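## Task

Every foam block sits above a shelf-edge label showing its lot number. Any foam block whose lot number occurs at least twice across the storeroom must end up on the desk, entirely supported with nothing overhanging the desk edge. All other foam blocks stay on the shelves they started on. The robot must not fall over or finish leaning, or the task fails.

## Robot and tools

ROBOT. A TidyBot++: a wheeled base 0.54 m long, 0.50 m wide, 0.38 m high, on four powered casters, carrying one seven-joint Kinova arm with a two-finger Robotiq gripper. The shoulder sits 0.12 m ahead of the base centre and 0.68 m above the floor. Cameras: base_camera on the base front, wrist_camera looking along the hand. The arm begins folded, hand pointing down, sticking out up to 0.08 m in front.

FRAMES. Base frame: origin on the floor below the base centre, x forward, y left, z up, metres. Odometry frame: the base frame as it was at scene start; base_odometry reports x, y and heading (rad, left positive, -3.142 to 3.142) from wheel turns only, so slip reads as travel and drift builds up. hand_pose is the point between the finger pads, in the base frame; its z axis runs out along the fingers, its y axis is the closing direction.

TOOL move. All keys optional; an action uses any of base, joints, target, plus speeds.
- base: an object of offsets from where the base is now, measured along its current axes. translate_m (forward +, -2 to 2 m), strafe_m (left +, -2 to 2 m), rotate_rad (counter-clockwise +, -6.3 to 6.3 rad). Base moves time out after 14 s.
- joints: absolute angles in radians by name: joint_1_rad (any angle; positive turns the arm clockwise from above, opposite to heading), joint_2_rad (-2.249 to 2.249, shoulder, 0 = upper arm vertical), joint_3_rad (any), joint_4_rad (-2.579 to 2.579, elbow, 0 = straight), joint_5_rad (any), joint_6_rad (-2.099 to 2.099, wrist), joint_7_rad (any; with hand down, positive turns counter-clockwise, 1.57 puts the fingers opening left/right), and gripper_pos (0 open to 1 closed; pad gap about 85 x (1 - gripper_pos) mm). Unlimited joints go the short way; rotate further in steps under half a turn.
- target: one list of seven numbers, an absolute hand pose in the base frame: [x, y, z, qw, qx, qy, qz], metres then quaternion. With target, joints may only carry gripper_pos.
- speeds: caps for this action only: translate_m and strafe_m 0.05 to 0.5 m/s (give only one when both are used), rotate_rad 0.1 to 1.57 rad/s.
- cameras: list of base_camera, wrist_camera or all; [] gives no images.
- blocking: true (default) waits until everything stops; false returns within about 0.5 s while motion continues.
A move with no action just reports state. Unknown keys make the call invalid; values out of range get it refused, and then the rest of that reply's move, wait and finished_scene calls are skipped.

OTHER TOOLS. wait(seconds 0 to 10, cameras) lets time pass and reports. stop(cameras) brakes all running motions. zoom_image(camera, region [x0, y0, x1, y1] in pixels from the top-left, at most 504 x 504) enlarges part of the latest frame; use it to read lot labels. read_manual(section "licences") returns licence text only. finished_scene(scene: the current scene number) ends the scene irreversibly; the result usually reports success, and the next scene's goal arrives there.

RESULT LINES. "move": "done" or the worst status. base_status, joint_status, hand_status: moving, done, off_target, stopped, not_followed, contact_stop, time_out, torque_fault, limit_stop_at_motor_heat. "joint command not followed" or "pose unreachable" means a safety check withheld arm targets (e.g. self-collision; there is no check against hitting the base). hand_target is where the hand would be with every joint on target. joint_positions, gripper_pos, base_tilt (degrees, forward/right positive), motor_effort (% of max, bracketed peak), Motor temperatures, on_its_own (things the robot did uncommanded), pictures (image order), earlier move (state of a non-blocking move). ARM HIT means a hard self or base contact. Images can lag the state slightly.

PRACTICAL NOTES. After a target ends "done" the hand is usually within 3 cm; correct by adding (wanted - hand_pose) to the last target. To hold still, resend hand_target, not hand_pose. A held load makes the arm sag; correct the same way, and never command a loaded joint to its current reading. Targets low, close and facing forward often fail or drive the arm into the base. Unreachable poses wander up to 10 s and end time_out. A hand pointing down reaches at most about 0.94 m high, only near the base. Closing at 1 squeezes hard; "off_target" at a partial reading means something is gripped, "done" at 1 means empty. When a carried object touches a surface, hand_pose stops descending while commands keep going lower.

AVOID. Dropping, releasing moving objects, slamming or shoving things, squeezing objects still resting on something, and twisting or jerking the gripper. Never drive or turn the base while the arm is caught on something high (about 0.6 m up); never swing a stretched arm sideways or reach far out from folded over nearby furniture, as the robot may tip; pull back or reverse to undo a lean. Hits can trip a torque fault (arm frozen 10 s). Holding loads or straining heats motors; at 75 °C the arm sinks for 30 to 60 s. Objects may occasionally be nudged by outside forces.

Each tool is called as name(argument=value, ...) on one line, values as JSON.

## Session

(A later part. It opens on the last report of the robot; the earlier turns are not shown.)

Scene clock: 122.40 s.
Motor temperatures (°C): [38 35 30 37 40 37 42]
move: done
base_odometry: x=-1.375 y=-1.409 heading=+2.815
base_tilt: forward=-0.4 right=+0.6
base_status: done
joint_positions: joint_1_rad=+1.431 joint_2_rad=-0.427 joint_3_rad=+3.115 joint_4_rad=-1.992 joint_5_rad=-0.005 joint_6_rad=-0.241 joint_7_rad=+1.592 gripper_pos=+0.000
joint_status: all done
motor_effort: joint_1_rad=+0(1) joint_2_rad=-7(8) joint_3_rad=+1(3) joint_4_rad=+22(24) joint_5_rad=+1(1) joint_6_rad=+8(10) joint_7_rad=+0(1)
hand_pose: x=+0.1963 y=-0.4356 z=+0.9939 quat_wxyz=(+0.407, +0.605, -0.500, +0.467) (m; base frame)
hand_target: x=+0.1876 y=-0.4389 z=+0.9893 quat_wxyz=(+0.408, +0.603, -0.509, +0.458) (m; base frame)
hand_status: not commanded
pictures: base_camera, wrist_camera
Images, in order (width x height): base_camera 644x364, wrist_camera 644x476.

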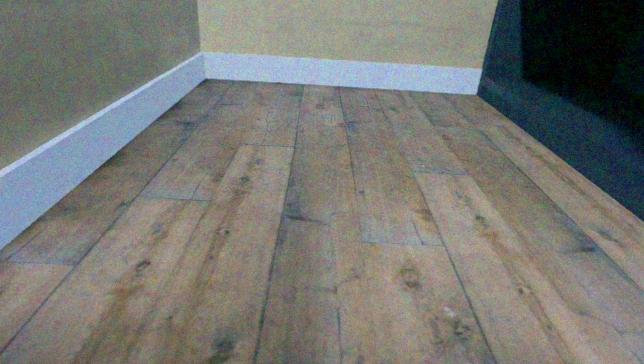

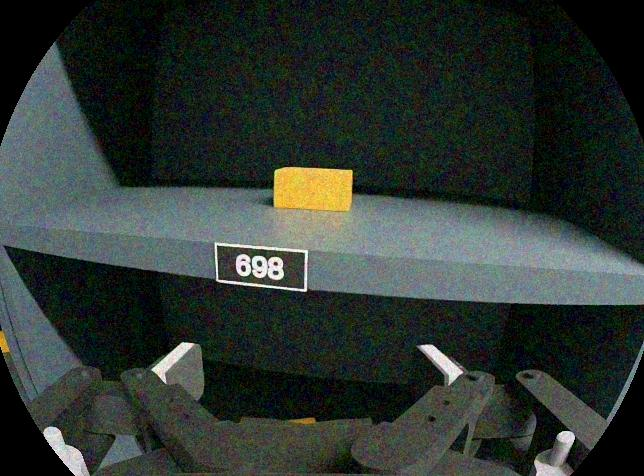

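move(joints={"joint_2_rad":-0.7,"joint_4_rad":-1.98,"joint_6_rad":-0.33}, cameras=[])

move(joints={"joint_2_rad":-0.1,"joint_4_rad":-1.62,"joint_6_rad":-0.07})

Scene clock: 125.17 s.
Motor temperatures (°C): [38 35 30 37 40 37 42]
move: done
base_odometry: x=-1.375 y=-1.409 heading=+2.815
base_tilt: forward=-0.3 right=+0.6
base_status: not commanded
joint_positions: joint_1_rad=+1.431 joint_2_rad=-0.694 joint_3_rad=+3.115 joint_4_rad=-1.989 joint_5_rad=-0.005 joint_6_rad=-0.281 joint_7_rad=+1.592 gripper_pos=+0.000
joint_status: all done
motor_effort: joint_1_rad=+0(1) joint_2_rad=+2(9) joint_3_rad=+1(1) joint_4_rad=+22(24) joint_5_rad=+1(1) joint_6_rad=+8(10) joint_7_rad=+0(1)
hand_pose: x=+0.1825 y=-0.3385 z=+1.0889 quat_wxyz=(+0.466, +0.548, -0.450, +0.530) (m; base frame)
hand_target: x=+0.1749 y=-0.3365 z=+1.0812 quat_wxyz=(+0.463, +0.552, -0.464, +0.516) (m; base frame)
hand_status: not commanded
pictures: none
No camera images: "cameras" was empty.

Scene clock: 127.00 s.
Motor temperatures (°C): [38 35 30 37 40 37 42]
move: done
base_odometry: x=-1.375 y=-1.409 heading=+2.815
base_tilt: forward=-0.3 right=+0.6
base_status: not commanded
joint_positions: joint_1_rad=+1.431 joint_2_rad=-0.114 joint_3_rad=+3.115 joint_4_rad=-1.636 joint_5_rad=-0.005 joint_6_rad=-0.128 joint_7_rad=+1.592 gripper_pos=+0.000
joint_status: all done
motor_effort: joint_1_rad=+0(1) joint_2_rad=-17(20) joint_3_rad=+0(1) joint_4_rad=+22(24) joint_5_rad=+1(1) joint_6_rad=+9(10) joint_7_rad=-1(1)
hand_pose: x=+0.2170 y=-0.5676 z=+1.0907 quat_wxyz=(+0.443, +0.565, -0.469, +0.514) (m; base frame)
hand_target: x=+0.2063 y=-0.5763 z=+1.1104 quat_wxyz=(+0.463, +0.545, -0.461, +0.526) (m; base frame)
hand_status: not commanded
pictures: base_camera, wrist_camera
Images, in order (width x height): base_camera 644x364, wrist_camera 644x476.

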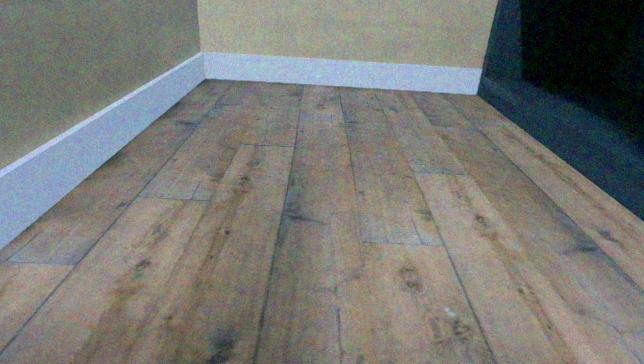

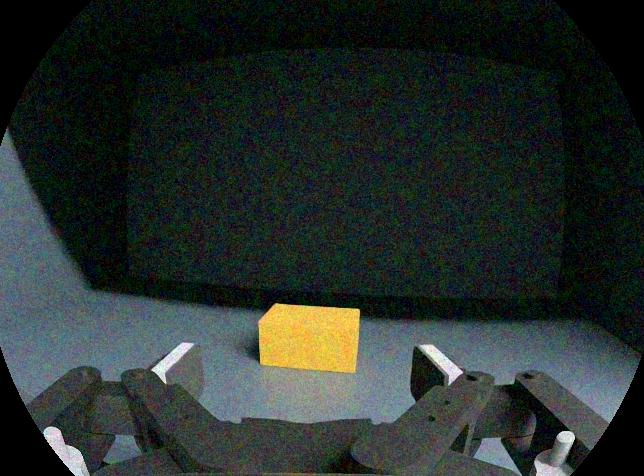

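move(joints={"joint_2_rad":-0.3,"joint_4_rad":-1.78,"joint_6_rad":-0.35,"gripper_pos":1}, cameras=[])

move(base={"strafe_m":-0.12,"translate_m":0.05}, cameras=[])

move(joints={"joint_2_rad":-0.05,"joint_4_rad":-1.555,"joint_6_rad":-0.3})

Scene clock: 129.20 s.
Motor temperatures (°C): [38 35 30 37 40 37 42]
move: done
base_odometry: x=-1.375 y=-1.409 heading=+2.815
base_tilt: forward=-0.3 right=+0.6
base_status: not commanded
joint_positions: joint_1_rad=+1.431 joint_2_rad=-0.299 joint_3_rad=+3.115 joint_4_rad=-1.748 joint_5_rad=-0.005 joint_6_rad=-0.301 joint_7_rad=+1.592 gripper_pos=+0.999
joint_status: all done
motor_effort: joint_1_rad=+0(1) joint_2_rad=-10(19) joint_3_rad=+1(1) joint_4_rad=+22(24) joint_5_rad=+0(1) joint_6_rad=+9(10) joint_7_rad=+0(1)
hand_pose: x=+0.2050 y=-0.4865 z=+1.0662 quat_wxyz=(+0.420, +0.592, -0.489, +0.484) (m; base frame)
hand_target: x=+0.1942 y=-0.4836 z=+1.0324 quat_wxyz=(+0.404, +0.606, -0.511, +0.456) (m; base frame)
hand_status: not commanded
pictures: none
No camera images: "cameras" was empty.

Scene clock: 130.60 s.
Motor temperatures (°C): [38 35 30 37 40 37 42]
move: done
base_odometry: x=-1.384 y=-1.279 heading=+2.815
base_tilt: forward=-0.3 right=+0.6
base_status: done
joint_positions: joint_1_rad=+1.432 joint_2_rad=-0.298 joint_3_rad=+3.115 joint_4_rad=-1.750 joint_5_rad=-0.005 joint_6_rad=-0.304 joint_7_rad=+1.592 gripper_pos=+0.999
joint_status: not commanded
motor_effort: joint_1_rad=-1(1) joint_2_rad=-11(15) joint_3_rad=+1(1) joint_4_rad=+23(23) joint_5_rad=+1(1) joint_6_rad=+9(9) joint_7_rad=+0(1)
hand_pose: x=+0.2045 y=-0.4871 z=+1.0639 quat_wxyz=(+0.419, +0.593, -0.491, +0.482) (m; base frame)
hand_target: x=+0.1942 y=-0.4836 z=+1.0324 quat_wxyz=(+0.404, +0.606, -0.511, +0.456) (m; base frame)
hand_status: not commanded
pictures: none
No camera images: "cameras" was empty.

Scene clock: 131.90 s.
Motor temperatures (°C): [38 35 30 37 40 37 42]
move: done
base_odometry: x=-1.384 y=-1.279 heading=+2.815
base_tilt: forward=-0.3 right=+0.6
base_status: not commanded
joint_positions: joint_1_rad=+1.432 joint_2_rad=-0.062 joint_3_rad=+3.115 joint_4_rad=-1.570 joint_5_rad=-0.005 joint_6_rad=-0.304 joint_7_rad=+1.592 gripper_pos=+0.999
joint_status: all done
motor_effort: joint_1_rad=+0(1) joint_2_rad=-19(22) joint_3_rad=+0(1) joint_4_rad=+22(24) joint_5_rad=+1(1) joint_6_rad=+8(10) joint_7_rad=+0(1)
hand_pose: x=+0.2183 y=-0.5813 z=+1.0468 quat_wxyz=(+0.402, +0.605, -0.503, +0.467) (m; base frame)
hand_target: x=+0.2079 y=-0.5885 z=+1.0504 quat_wxyz=(+0.409, +0.599, -0.507, +0.466) (m; base frame)
hand_status: not commanded
pictures: base_camera, wrist_camera
Images, in order (width x height): base_camera 644x364, wrist_camera 644x476.

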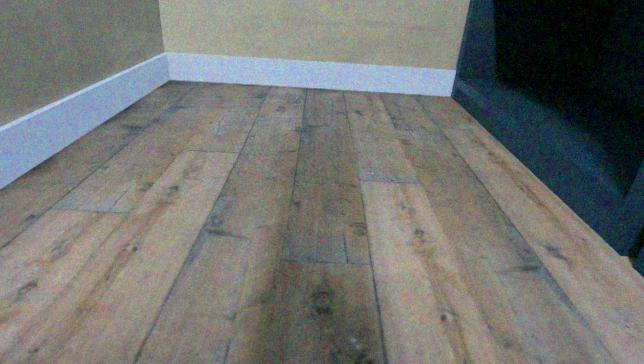

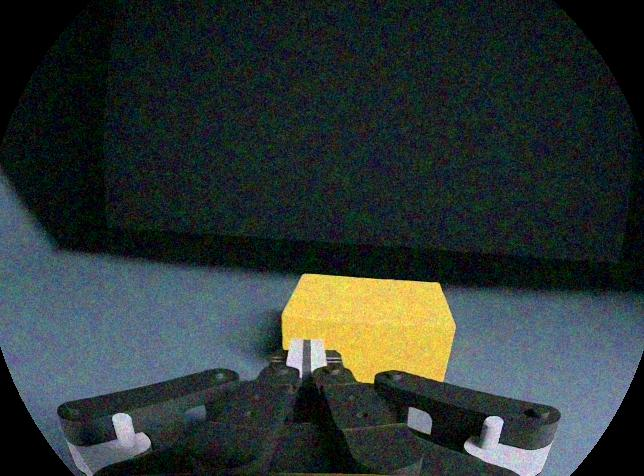

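move(joints={"joint_2_rad":0.13,"joint_4_rad":-1.36,"joint_6_rad":-0.33})

move(joints={"joint_2_rad":0.27,"joint_4_rad":-1.2,"joint_6_rad":-0.34})

Scene clock: 133.27 s.
Motor temperatures (°C): [38 35 30 37 40 37 42]
move: done
base_odometry: x=-1.384 y=-1.279 heading=+2.815
base_tilt: forward=-0.3 right=+0.6
base_status: not commanded
joint_positions: joint_1_rad=+1.433 joint_2_rad=+0.110 joint_3_rad=+3.115 joint_4_rad=-1.372 joint_5_rad=-0.005 joint_6_rad=-0.304 joint_7_rad=+1.592 gripper_pos=+0.999
joint_status: all done
motor_effort: joint_1_rad=+0(1) joint_2_rad=-26(27) joint_3_rad=+0(1) joint_4_rad=+23(24) joint_5_rad=+1(1) joint_6_rad=+8(10) joint_7_rad=+0(1)
hand_pose: x=+0.2284 y=-0.6542 z=+1.0613 quat_wxyz=(+0.408, +0.598, -0.499, +0.476) (m; base frame)
hand_target: x=+0.2169 y=-0.6620 z=+1.0477 quat_wxyz=(+0.404, +0.601, -0.512, +0.462) (m; base frame)
hand_status: not commanded
pictures: base_camera, wrist_camera
Images, in order (width x height): base_camera 644x364, wrist_camera 644x476.

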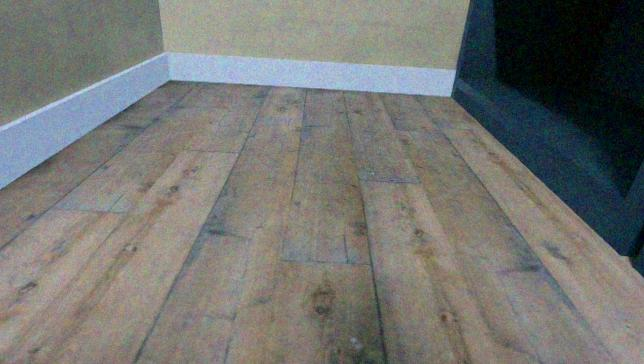

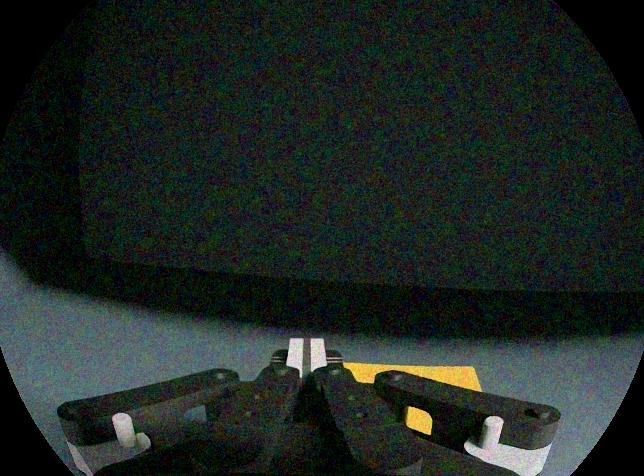

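Scene clock: 134.67 s.
Motor temperatures (°C): [38 35 30 37 40 37 42]
move: done
base_odometry: x=-1.384 y=-1.279 heading=+2.815
base_tilt: forward=-0.3 right=+0.6
base_status: not commanded
joint_positions: joint_1_rad=+1.433 joint_2_rad=+0.251 joint_3_rad=+3.115 joint_4_rad=-1.213 joint_5_rad=-0.005 joint_6_rad=-0.304 joint_7_rad=+1.592 gripper_pos=+0.999
joint_status: all done
motor_effort: joint_1_rad=-1(1) joint_2_rad=-31(33) joint_3_rad=+0(0) joint_4_rad=+23(24) joint_5_rad=+1(1) joint_6_rad=+9(10) joint_7_rad=+0(1)
hand_pose: x=+0.2362 y=-0.7124 z=+1.0623 quat_wxyz=(+0.412, +0.592, -0.497, +0.483) (m; base frame)
hand_target: x=+0.2236 y=-0.7195 z=+1.0454 quat_wxyz=(+0.405, +0.598, -0.511, +0.466) (m; base frame)
hand_status: not commanded
pictures: base_camera, wrist_camera
Images, in order (width x height): base_camera 644x364, wrist_camera 644x476.

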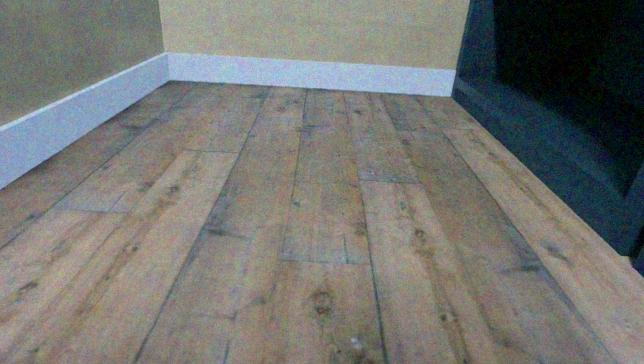

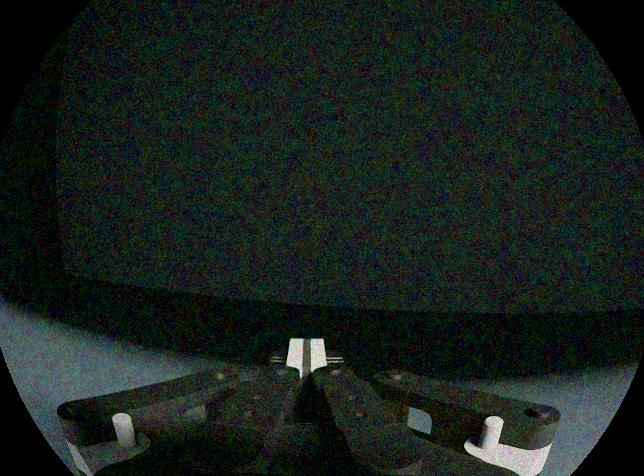

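move(joints={"joint_2_rad":-0.15,"joint_4_rad":-1.66,"joint_6_rad":-0.3})

move(joints={"joint_2_rad":-0.02,"joint_4_rad":-1.57,"joint_6_rad":-0.35})

Scene clock: 136.87 s.
Motor temperatures (°C): [38 35 30 37 40 37 42]
move: done
base_odometry: x=-1.384 y=-1.279 heading=+2.816
base_tilt: forward=-0.3 right=+0.6
base_status: not commanded
joint_positions: joint_1_rad=+1.433 joint_2_rad=-0.149 joint_3_rad=+3.115 joint_4_rad=-1.628 joint_5_rad=-0.005 joint_6_rad=-0.304 joint_7_rad=+1.592 gripper_pos=+0.999
joint_status: all done
motor_effort: joint_1_rad=-1(1) joint_2_rad=-16(32) joint_3_rad=+0(1) joint_4_rad=+22(24) joint_5_rad=+1(1) joint_6_rad=+9(10) joint_7_rad=-1(1)
hand_pose: x=+0.2131 y=-0.5467 z=+1.0613 quat_wxyz=(+0.411, +0.598, -0.497, +0.476) (m; base frame)
hand_target: x=+0.2025 y=-0.5467 z=+1.0431 quat_wxyz=(+0.408, +0.600, -0.508, +0.463) (m; base frame)
hand_status: not commanded
pictures: base_camera, wrist_camera
Images, in order (width x height): base_camera 644x364, wrist_camera 644x476.

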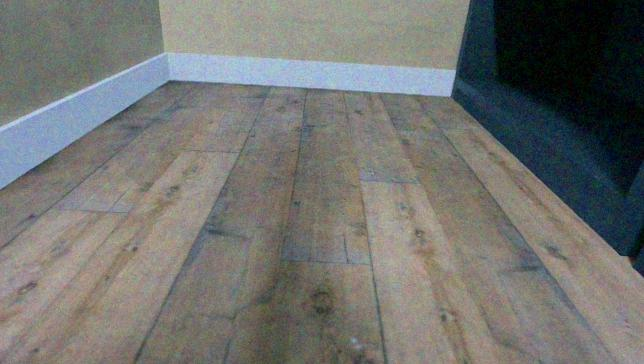

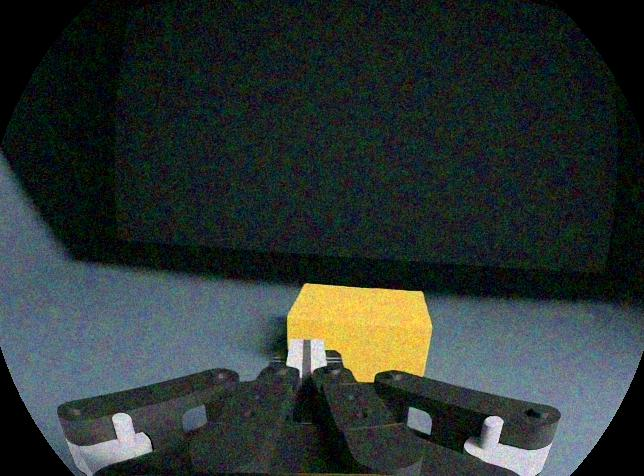

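Scene clock: 137.93 s.
Motor temperatures (°C): [38 35 30 37 40 37 42]
move: done
base_odometry: x=-1.384 y=-1.279 heading=+2.816
base_tilt: forward=-0.3 right=+0.6
base_status: not commanded
joint_positions: joint_1_rad=+1.433 joint_2_rad=-0.031 joint_3_rad=+3.115 joint_4_rad=-1.581 joint_5_rad=-0.005 joint_6_rad=-0.309 joint_7_rad=+1.592 gripper_pos=+0.999
joint_status: all done
motor_effort: joint_1_rad=+0(1) joint_2_rad=-20(23) joint_3_rad=+0(1) joint_4_rad=+22(24) joint_5_rad=+1(1) joint_6_rad=+9(10) joint_7_rad=+0(0)
hand_pose: x=+0.2194 y=-0.5909 z=+1.0208 quat_wxyz=(+0.390, +0.616, -0.512, +0.454) (m; base frame)
hand_target: x=+0.2084 y=-0.5935 z=+1.0084 quat_wxyz=(+0.383, +0.620, -0.526, +0.437) (m; base frame)
hand_status: not commanded
pictures: base_camera, wrist_camera
Images, in order (width x height): base_camera 644x364, wrist_camera 644x476.

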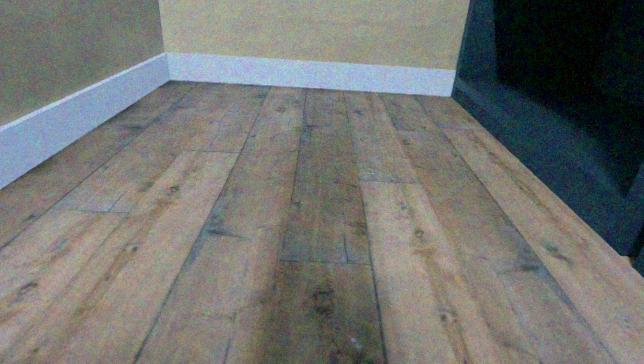

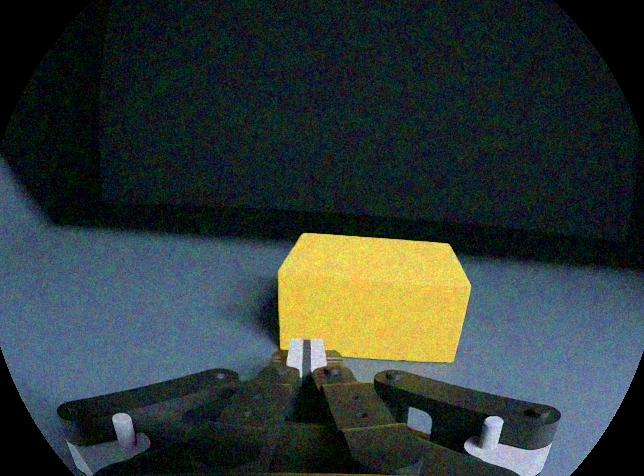

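move(joints={"joint_2_rad":0.1,"joint_4_rad":-1.45,"joint_6_rad":-0.35})

move(joints={"joint_2_rad":0.21,"joint_4_rad":-1.33,"joint_6_rad":-0.36})

move(joints={"joint_2_rad":-0.15,"joint_4_rad":-1.66,"joint_6_rad":-0.3})

Scene clock: 139.27 s.
Motor temperatures (°C): [38 35 30 37 40 37 42]
move: done
base_odometry: x=-1.384 y=-1.279 heading=+2.816
base_tilt: forward=-0.3 right=+0.6
base_status: not commanded
joint_positions: joint_1_rad=+1.433 joint_2_rad=+0.082 joint_3_rad=+3.115 joint_4_rad=-1.461 joint_5_rad=-0.005 joint_6_rad=-0.309 joint_7_rad=+1.592 gripper_pos=+0.999
joint_status: all done
motor_effort: joint_1_rad=+0(1) joint_2_rad=-24(26) joint_3_rad=+0(0) joint_4_rad=+23(23) joint_5_rad=+1(1) joint_6_rad=+9(9) joint_7_rad=+0(1)
hand_pose: x=+0.2262 y=-0.6384 z=+1.0236 quat_wxyz=(+0.391, +0.614, -0.512, +0.456) (m; base frame)
hand_target: x=+0.2147 y=-0.6435 z=+1.0064 quat_wxyz=(+0.383, +0.620, -0.527, +0.438) (m; base frame)
hand_status: not commanded
pictures: base_camera, wrist_camera
Images, in order (width x height): base_camera 644x364, wrist_camera 644x476.

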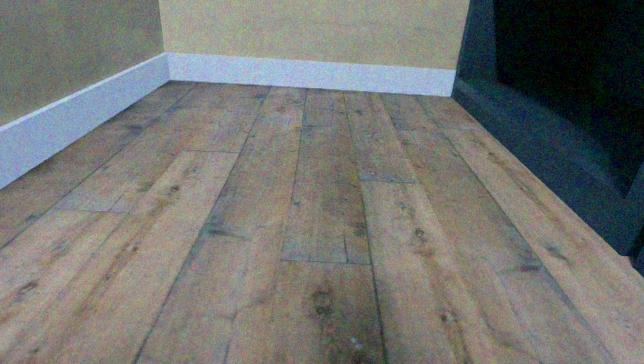

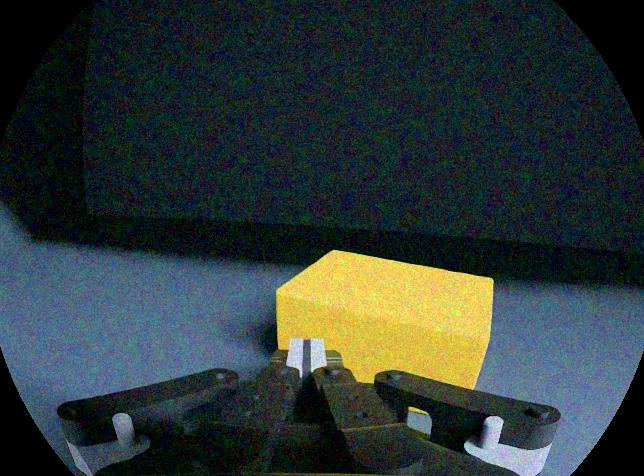

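Scene clock: 140.33 s.
Motor temperatures (°C): [38 35 30 37 40 37 42]
move: done
base_odometry: x=-1.384 y=-1.279 heading=+2.816
base_tilt: forward=-0.3 right=+0.6
base_status: not commanded
joint_positions: joint_1_rad=+1.433 joint_2_rad=+0.189 joint_3_rad=+3.115 joint_4_rad=-1.342 joint_5_rad=-0.005 joint_6_rad=-0.314 joint_7_rad=+1.592 gripper_pos=+0.999
joint_status: all done
motor_effort: joint_1_rad=-1(1) joint_2_rad=-29(30) joint_3_rad=+0(0) joint_4_rad=+22(23) joint_5_rad=+1(1) joint_6_rad=+9(10) joint_7_rad=+0(1)
hand_pose: x=+0.2324 y=-0.6832 z=+1.0236 quat_wxyz=(+0.392, +0.611, -0.511, +0.459) (m; base frame)
hand_target: x=+0.2202 y=-0.6888 z=+1.0025 quat_wxyz=(+0.382, +0.619, -0.527, +0.439) (m; base frame)
hand_status: not commanded
pictures: base_camera, wrist_camera
Images, in order (width x height): base_camera 644x364, wrist_camera 644x476.

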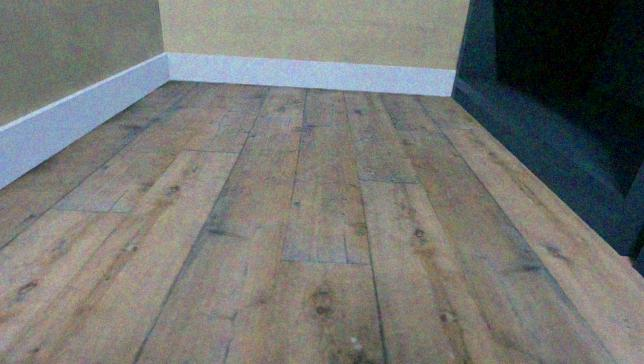

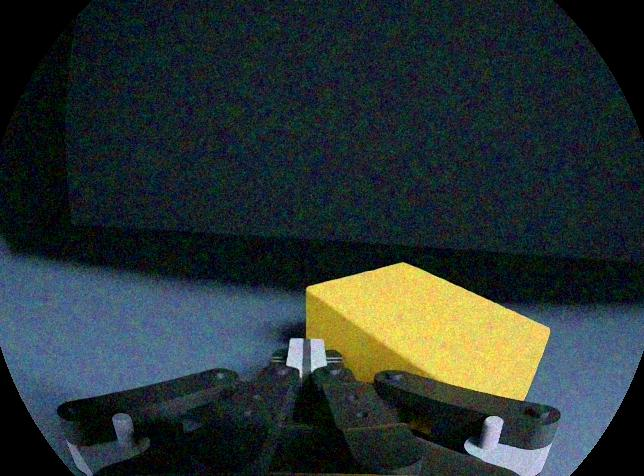

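Scene clock: 141.87 s.
Motor temperatures (°C): [38 35 30 37 40 37 42]
move: done
base_odometry: x=-1.384 y=-1.279 heading=+2.816
base_tilt: forward=-0.3 right=+0.6
base_status: not commanded
joint_positions: joint_1_rad=+1.433 joint_2_rad=-0.153 joint_3_rad=+3.115 joint_4_rad=-1.626 joint_5_rad=-0.005 joint_6_rad=-0.314 joint_7_rad=+1.592 gripper_pos=+0.999
joint_status: all done
motor_effort: joint_1_rad=-1(1) joint_2_rad=-16(31) joint_3_rad=+0(1) joint_4_rad=+23(23) joint_5_rad=+1(1) joint_6_rad=+8(10) joint_7_rad=+0(1)
hand_pose: x=+0.2128 y=-0.5443 z=+1.0614 quat_wxyz=(+0.410, +0.600, -0.498, +0.474) (m; base frame)
hand_target: x=+0.2025 y=-0.5467 z=+1.0431 quat_wxyz=(+0.408, +0.600, -0.508, +0.463) (m; base frame)
hand_status: not commanded
pictures: base_camera, wrist_camera
Images, in order (width x height): base_camera 644x364, wrist_camera 644x476.

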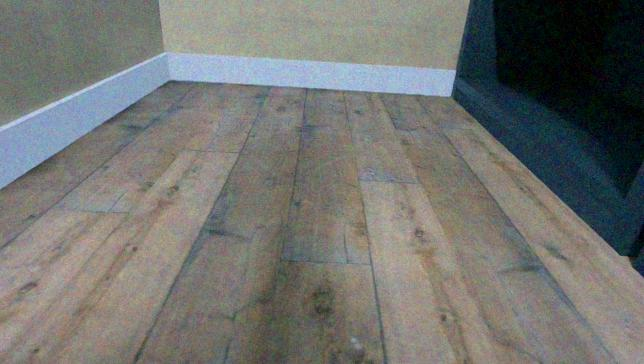

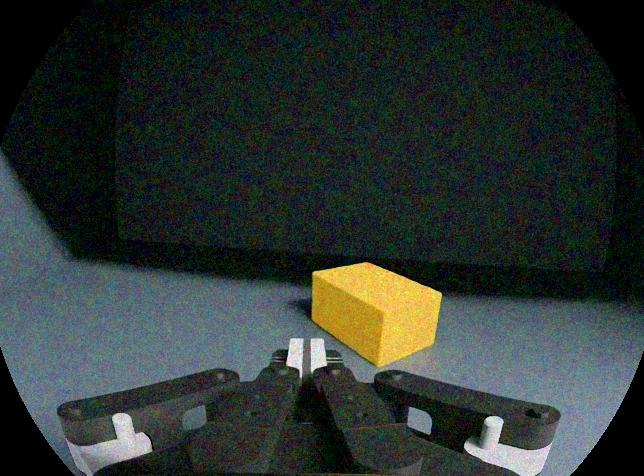

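move(joints={"joint_2_rad":-0.5,"joint_4_rad":-1.87,"joint_6_rad":-0.33,"gripper_pos":0}, cameras=[])

move(base={"translate_m":-0.367,"strafe_m":-0.1}, joints={"joint_1_rad":0.94})

move(joints={"joint_2_rad":-0.15,"joint_4_rad":-1.66,"joint_6_rad":-0.3})

Scene clock: 144.07 s.
Motor temperatures (°C): [38 35 30 37 40 37 42]
move: done
base_odometry: x=-1.384 y=-1.279 heading=+2.815
base_tilt: forward=-0.3 right=+0.6
base_status: not commanded
joint_positions: joint_1_rad=+1.433 joint_2_rad=-0.497 joint_3_rad=+3.115 joint_4_rad=-1.837 joint_5_rad=-0.005 joint_6_rad=-0.314 joint_7_rad=+1.592 gripper_pos=+0.000
joint_status: all done
motor_effort: joint_1_rad=+0(1) joint_2_rad=-4(18) joint_3_rad=+1(1) joint_4_rad=+22(24) joint_5_rad=+1(1) joint_6_rad=+8(9) joint_7_rad=+0(1)
hand_pose: x=+0.1929 y=-0.4090 z=+1.0973 quat_wxyz=(+0.446, +0.568, -0.469, +0.510) (m; base frame)
hand_target: x=+0.1847 y=-0.4096 z=+1.0734 quat_wxyz=(+0.439, +0.575, -0.484, +0.493) (m; base frame)
hand_status: not commanded
pictures: none
No camera images: "cameras" was empty.

Scene clock: 146.20 s.
Motor temperatures (°C): [38 35 30 37 40 37 42]
move: done
base_odometry: x=-1.005 y=-1.302 heading=+2.816
base_tilt: forward=-0.4 right=+0.6
base_status: done
joint_positions: joint_1_rad=+0.959 joint_2_rad=-0.497 joint_3_rad=+3.116 joint_4_rad=-1.838 joint_5_rad=-0.005 joint_6_rad=-0.314 joint_7_rad=+1.592 gripper_pos=+0.000
joint_status: all done
motor_effort: joint_1_rad=+0(2) joint_2_rad=-4(5) joint_3_rad=+1(3) joint_4_rad=+22(23) joint_5_rad=+1(1) joint_6_rad=+9(9) joint_7_rad=+0(1)
hand_pose: x=+0.3710 y=-0.3306 z=+1.0964 quat_wxyz=(+0.313, +0.662, -0.323, +0.599) (m; base frame)
hand_target: x=+0.3763 y=-0.3255 z=+1.0734 quat_wxyz=(+0.301, +0.678, -0.323, +0.587) (m; base frame)
hand_status: not commanded
pictures: base_camera, wrist_camera
Images, in order (width x height): base_camera 644x364, wrist_camera 644x476.

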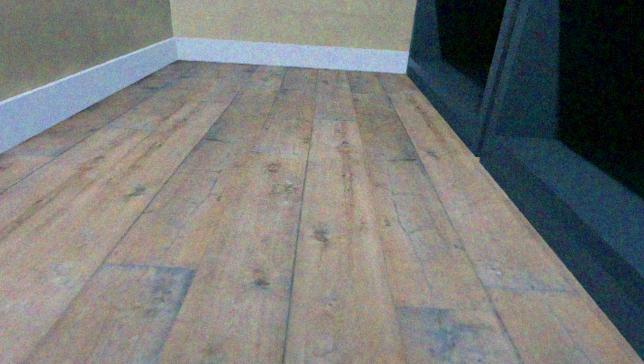

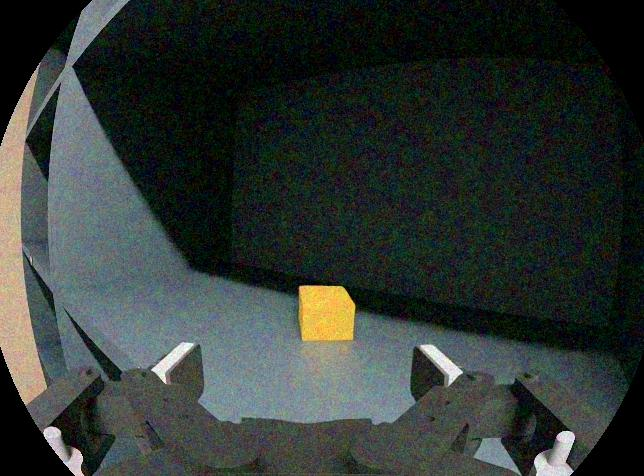

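Scene clock: 147.67 s.
Motor temperatures (°C): [38 35 30 37 40 37 42]
move: done
base_odometry: x=-1.005 y=-1.302 heading=+2.816
base_tilt: forward=-0.4 right=+0.6
base_status: not commanded
joint_positions: joint_1_rad=+0.959 joint_2_rad=-0.161 joint_3_rad=+3.116 joint_4_rad=-1.676 joint_5_rad=-0.005 joint_6_rad=-0.314 joint_7_rad=+1.592 gripper_pos=+0.000
joint_status: all done
motor_effort: joint_1_rad=+0(1) joint_2_rad=-16(18) joint_3_rad=+0(1) joint_4_rad=+22(24) joint_5_rad=+1(1) joint_6_rad=+8(10) joint_7_rad=+0(1)
hand_pose: x=+0.4473 y=-0.4378 z=+1.0352 quat_wxyz=(+0.280, +0.711, -0.349, +0.542) (m; base frame)
hand_target: x=+0.4588 y=-0.4364 z=+1.0431 quat_wxyz=(+0.278, +0.709, -0.340, +0.551) (m; base frame)
hand_status: not commanded
pictures: base_camera, wrist_camera
Images, in order (width x height): base_camera 644x364, wrist_camera 644x476.

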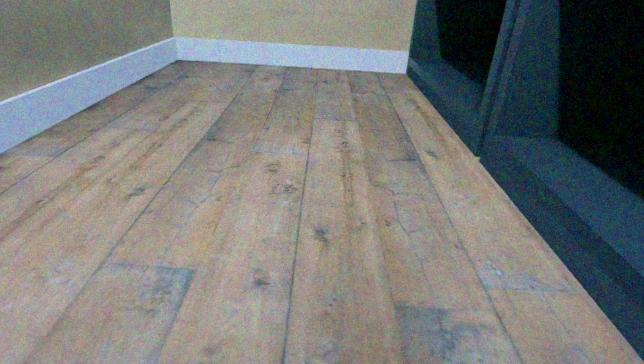

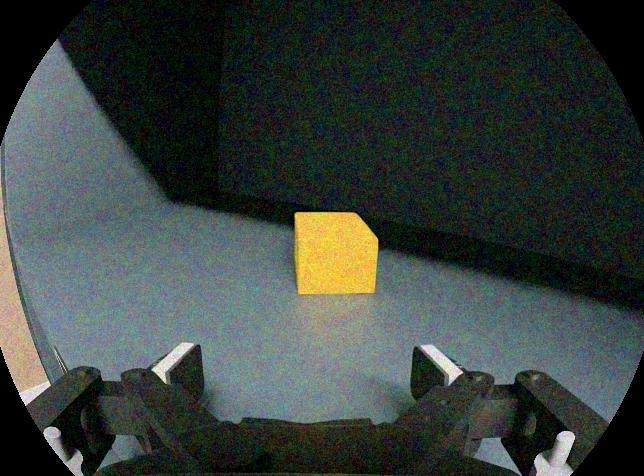

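move(joints={"joint_1_rad":0.965,"joint_2_rad":0.04,"joint_4_rad":-1.46,"joint_6_rad":-0.33})

Scene clock: 149.40 s.
Motor temperatures (°C): [38 35 30 37 40 37 42]
move: done
base_odometry: x=-1.005 y=-1.302 heading=+2.816
base_tilt: forward=-0.4 right=+0.6
base_status: not commanded
joint_positions: joint_1_rad=+0.959 joint_2_rad=+0.025 joint_3_rad=+3.116 joint_4_rad=-1.474 joint_5_rad=-0.005 joint_6_rad=-0.314 joint_7_rad=+1.592 gripper_pos=+0.000
joint_status: all done
motor_effort: joint_1_rad=-1(1) joint_2_rad=-22(24) joint_3_rad=+0(1) joint_4_rad=+22(24) joint_5_rad=+1(1) joint_6_rad=+8(9) joint_7_rad=+0(1)
hand_pose: x=+0.4930 y=-0.5021 z=+1.0501 quat_wxyz=(+0.281, +0.706, -0.348, +0.549) (m; base frame)
hand_target: x=+0.4925 y=-0.5086 z=+1.0447 quat_wxyz=(+0.280, +0.710, -0.353, +0.542) (m; base frame)
hand_status: not commanded
pictures: base_camera, wrist_camera
Images, in order (width x height): base_camera 644x364, wrist_camera 644x476.

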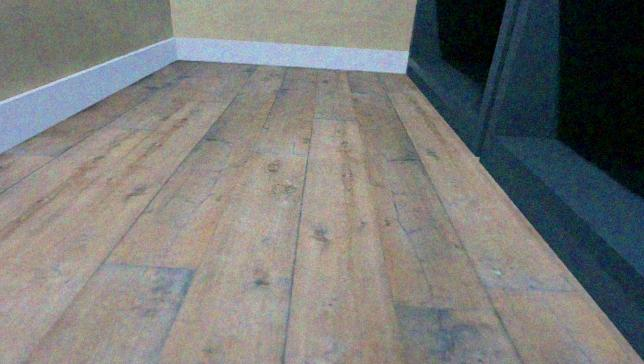

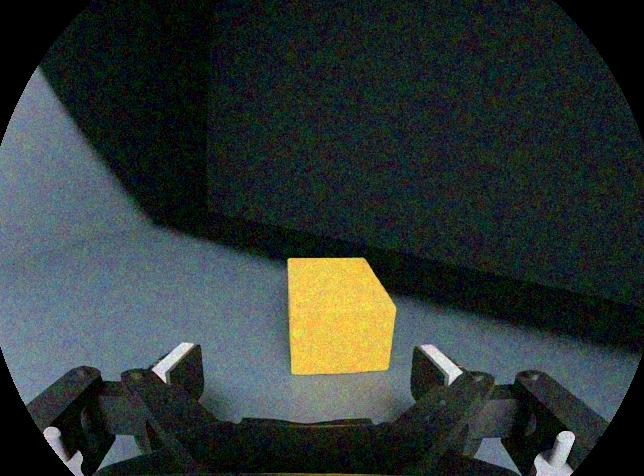

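move(joints={"joint_1_rad":1.0,"joint_2_rad":0.18,"joint_4_rad":-1.34,"joint_6_rad":-0.36})

Scene clock: 150.87 s.
Motor temperatures (°C): [38 35 30 37 40 37 42]
move: done
base_odometry: x=-1.005 y=-1.302 heading=+2.816
base_tilt: forward=-0.4 right=+0.6
base_status: not commanded
joint_positions: joint_1_rad=+0.983 joint_2_rad=+0.165 joint_3_rad=+3.116 joint_4_rad=-1.352 joint_5_rad=-0.005 joint_6_rad=-0.317 joint_7_rad=+1.592 gripper_pos=+0.000
joint_status: all done
motor_effort: joint_1_rad=-1(2) joint_2_rad=-27(30) joint_3_rad=+0(1) joint_4_rad=+22(24) joint_5_rad=+1(1) joint_6_rad=+8(9) joint_7_rad=+0(1)
hand_pose: x=+0.5123 y=-0.5587 z=+1.0329 quat_wxyz=(+0.283, +0.707, -0.361, +0.539) (m; base frame)
hand_target: x=+0.5039 y=-0.5672 z=+1.0171 quat_wxyz=(+0.278, +0.716, -0.373, +0.520) (m; base frame)
hand_status: not commanded
pictures: base_camera, wrist_camera
Images, in order (width x height): base_camera 644x364, wrist_camera 644x476.

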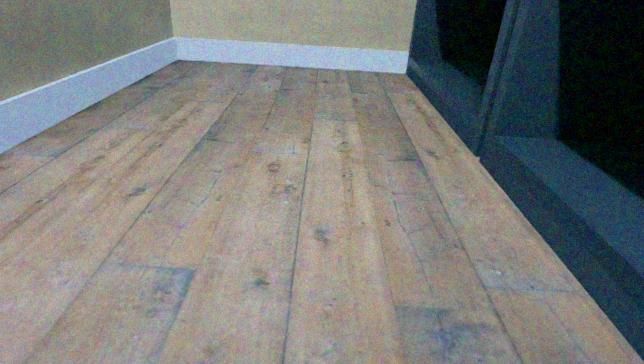

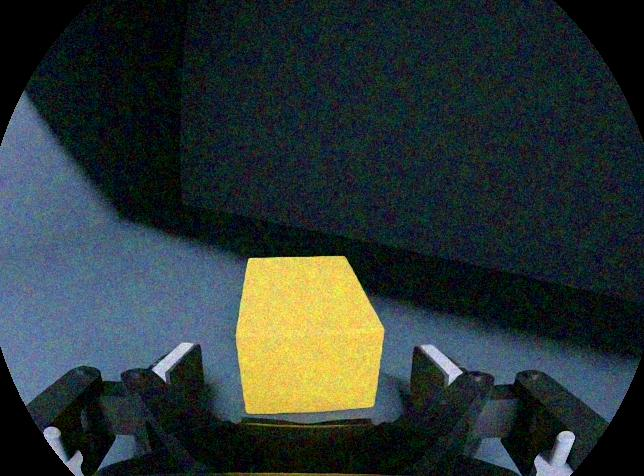

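Centred. Advance ~4.5 cm and close moderately.

move(joints={"joint_2_rad":0.28,"joint_4_rad":-1.235,"joint_6_rad":-0.37})

move(joints={"gripper_pos":0.45})

Scene clock: 152.03 s.
Motor temperatures (°C): [38 35 30 37 40 37 42]
move: done
base_odometry: x=-1.005 y=-1.302 heading=+2.816
base_tilt: forward=-0.4 right=+0.6
base_status: not commanded
joint_positions: joint_1_rad=+0.983 joint_2_rad=+0.259 joint_3_rad=+3.116 joint_4_rad=-1.246 joint_5_rad=-0.005 joint_6_rad=-0.324 joint_7_rad=+1.592 gripper_pos=+0.000
joint_status: all done
motor_effort: joint_1_rad=+0(1) joint_2_rad=-30(33) joint_3_rad=+0(0) joint_4_rad=+22(24) joint_5_rad=+1(1) joint_6_rad=+8(9) joint_7_rad=-1(1)
hand_pose: x=+0.5336 y=-0.5910 z=+1.0303 quat_wxyz=(+0.283, +0.705, -0.361, +0.541) (m; base frame)
hand_target: x=+0.5256 y=-0.6013 z=+1.0077 quat_wxyz=(+0.277, +0.717, -0.375, +0.519) (m; base frame)
hand_status: not commanded
pictures: base_camera, wrist_camera
Images, in order (width x height): base_camera 644x364, wrist_camera 644x476.

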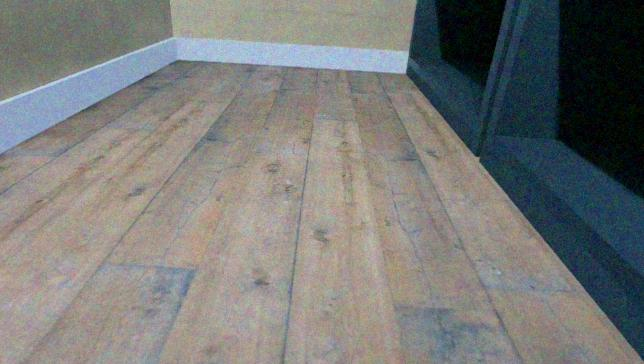

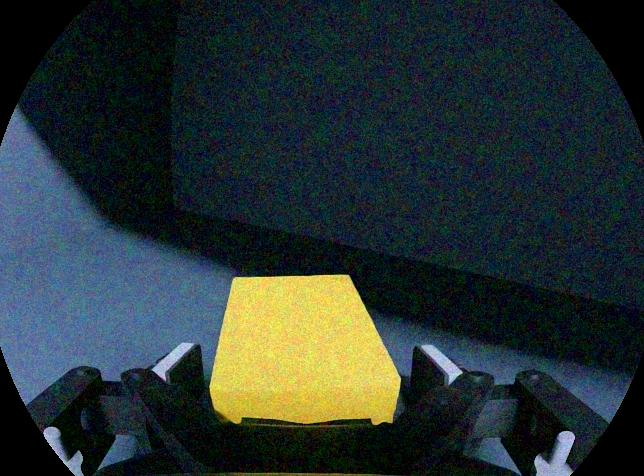

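Scene clock: 152.83 s.
Motor temperatures (°C): [38 35 30 37 40 37 42]
move: off_target
base_odometry: x=-1.005 y=-1.302 heading=+2.816
base_tilt: forward=-0.3 right=+0.6
base_status: not commanded
joint_positions: joint_1_rad=+0.983 joint_2_rad=+0.259 joint_3_rad=+3.116 joint_4_rad=-1.245 joint_5_rad=-0.005 joint_6_rad=-0.324 joint_7_rad=+1.592 gripper_pos=+0.390
joint_status: gripper_pos off_target (ended at +0.390, target +0.450)
motor_effort: joint_1_rad=+0(1) joint_2_rad=-29(31) joint_3_rad=+0(1) joint_4_rad=+22(23) joint_5_rad=+0(1) joint_6_rad=+8(9) joint_7_rad=+0(0)
hand_pose: x=+0.5337 y=-0.5910 z=+1.0308 quat_wxyz=(+0.283, +0.705, -0.361, +0.541) (m; base frame)
hand_target: x=+0.5256 y=-0.6013 z=+1.0077 quat_wxyz=(+0.277, +0.717, -0.375, +0.519) (m; base frame)
hand_status: not commanded
pictures: base_camera, wrist_camera
Images, in order (width x height): base_camera 644x364, wrist_camera 644x476.

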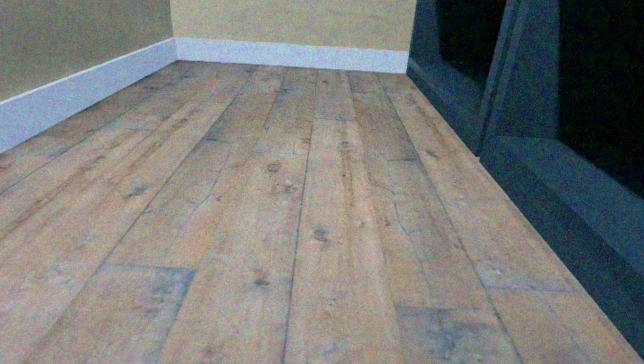

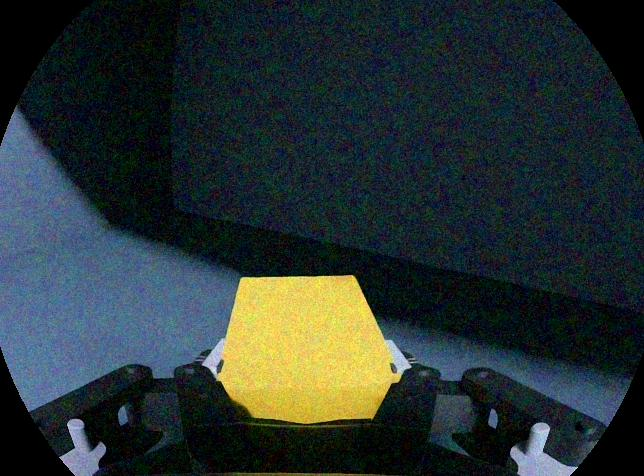

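move(joints={"gripper_pos":0.65}, cameras=[])

move(joints={"joint_2_rad":0.18,"joint_4_rad":-1.2,"joint_6_rad":-0.3})

move(joints={"joint_2_rad":-0.2,"joint_4_rad":-1.55,"joint_6_rad":-0.25}, cameras=[])

move(joints={"joint_2_rad":-0.6,"joint_4_rad":-1.87,"joint_6_rad":-0.3})

Scene clock: 153.70 s.
Motor temperatures (°C): [38 35 30 37 40 37 42]
move: off_target
base_odometry: x=-1.005 y=-1.302 heading=+2.816
base_tilt: forward=-0.3 right=+0.6
base_status: not commanded
joint_positions: joint_1_rad=+0.983 joint_2_rad=+0.259 joint_3_rad=+3.116 joint_4_rad=-1.245 joint_5_rad=-0.005 joint_6_rad=-0.324 joint_7_rad=+1.592 gripper_pos=+0.390
joint_status: gripper_pos off_target (ended at +0.390, target +0.650)
motor_effort: joint_1_rad=+0(1) joint_2_rad=-31(31) joint_3_rad=+0(0) joint_4_rad=+22(23) joint_5_rad=+1(1) joint_6_rad=+8(9) joint_7_rad=+0(1)
hand_pose: x=+0.5337 y=-0.5910 z=+1.0308 quat_wxyz=(+0.283, +0.705, -0.361, +0.541) (m; base frame)
hand_target: x=+0.5256 y=-0.6013 z=+1.0077 quat_wxyz=(+0.277, +0.717, -0.375, +0.519) (m; base frame)
hand_status: not commanded
pictures: none
No camera images: "cameras" was empty.

Scene clock: 154.77 s.
Motor temperatures (°C): [38 35 30 37 40 37 42]
move: done
base_odometry: x=-1.005 y=-1.302 heading=+2.816
base_tilt: forward=-0.3 right=+0.6
base_status: not commanded
joint_positions: joint_1_rad=+0.983 joint_2_rad=+0.167 joint_3_rad=+3.116 joint_4_rad=-1.207 joint_5_rad=-0.005 joint_6_rad=-0.324 joint_7_rad=+1.592 gripper_pos=+0.390
joint_status: all done
motor_effort: joint_1_rad=+0(1) joint_2_rad=-28(35) joint_3_rad=+0(0) joint_4_rad=+23(24) joint_5_rad=+1(1) joint_6_rad=+9(10) joint_7_rad=+0(1)
hand_pose: x=+0.5141 y=-0.5618 z=+1.1185 quat_wxyz=(+0.307, +0.669, -0.341, +0.585) (m; base frame)
hand_target: x=+0.5077 y=-0.5738 z=+1.1216 quat_wxyz=(+0.316, +0.660, -0.344, +0.588) (m; base frame)
hand_status: not commanded
pictures: base_camera, wrist_camera
Images, in order (width x height): base_camera 644x364, wrist_camera 644x476.

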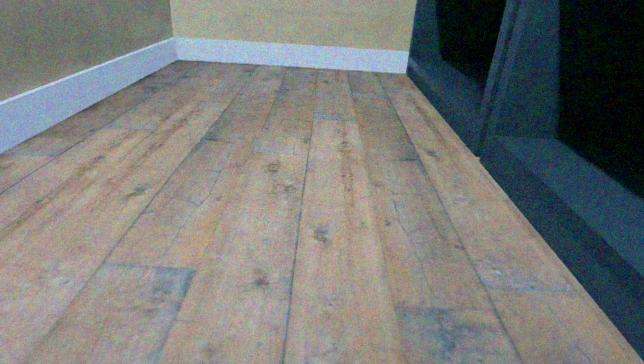

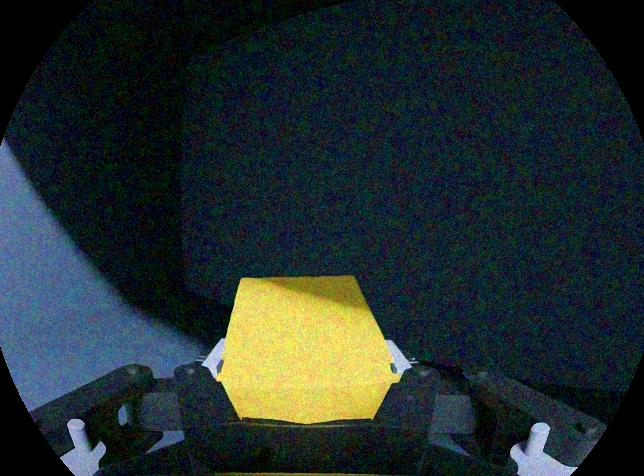

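Scene clock: 156.33 s.
Motor temperatures (°C): [38 35 30 37 40 37 42]
move: done
base_odometry: x=-1.005 y=-1.302 heading=+2.816
base_tilt: forward=-0.4 right=+0.6
base_status: not commanded
joint_positions: joint_1_rad=+0.983 joint_2_rad=-0.203 joint_3_rad=+3.116 joint_4_rad=-1.518 joint_5_rad=-0.005 joint_6_rad=-0.305 joint_7_rad=+1.592 gripper_pos=+0.390
joint_status: all done
motor_effort: joint_1_rad=+0(1) joint_2_rad=-14(30) joint_3_rad=+1(1) joint_4_rad=+22(24) joint_5_rad=+1(1) joint_6_rad=+9(10) joint_7_rad=+0(1)
hand_pose: x=+0.4272 y=-0.4309 z=+1.1582 quat_wxyz=(+0.324, +0.646, -0.327, +0.609) (m; base frame)
hand_target: x=+0.4220 y=-0.4398 z=+1.1539 quat_wxyz=(+0.333, +0.637, -0.329, +0.612) (m; base frame)
hand_status: not commanded
pictures: none
No camera images: "cameras" was empty.

Scene clock: 157.90 s.
Motor temperatures (°C): [38 35 30 37 40 37 42]
move: done
base_odometry: x=-1.005 y=-1.302 heading=+2.816
base_tilt: forward=-0.4 right=+0.6
base_status: not commanded
joint_positions: joint_1_rad=+0.983 joint_2_rad=-0.593 joint_3_rad=+3.116 joint_4_rad=-1.838 joint_5_rad=-0.005 joint_6_rad=-0.305 joint_7_rad=+1.592 gripper_pos=+0.390
joint_status: all done
motor_effort: joint_1_rad=-1(1) joint_2_rad=+0(16) joint_3_rad=+1(1) joint_4_rad=+22(23) joint_5_rad=+1(1) joint_6_rad=+9(10) joint_7_rad=+0(1)
hand_pose: x=+0.3397 y=-0.3019 z=+1.1373 quat_wxyz=(+0.339, +0.626, -0.314, +0.628) (m; base frame)
hand_target: x=+0.3342 y=-0.3057 z=+1.1222 quat_wxyz=(+0.342, +0.629, -0.322, +0.619) (m; base frame)
hand_status: not commanded
pictures: base_camera, wrist_camera
Images, in order (width x height): base_camera 644x364, wrist_camera 644x476.

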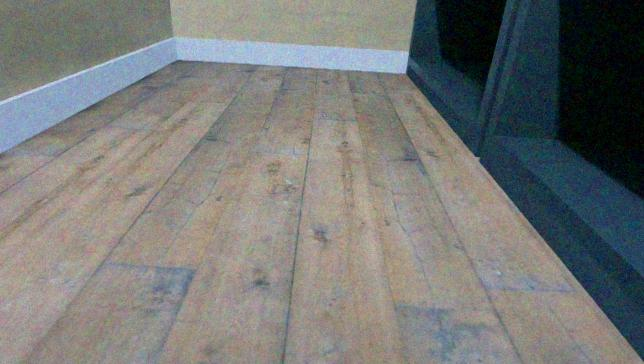

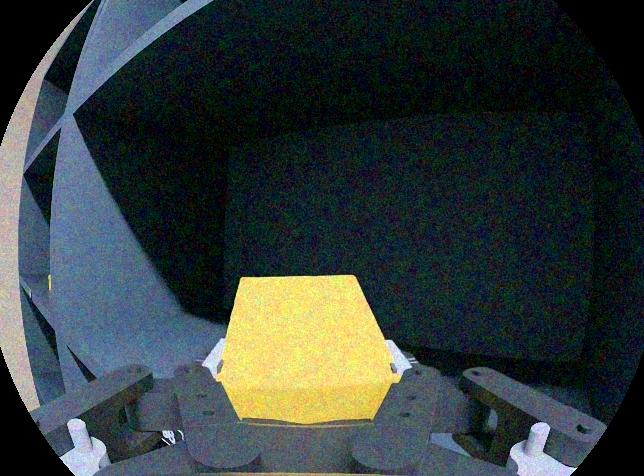

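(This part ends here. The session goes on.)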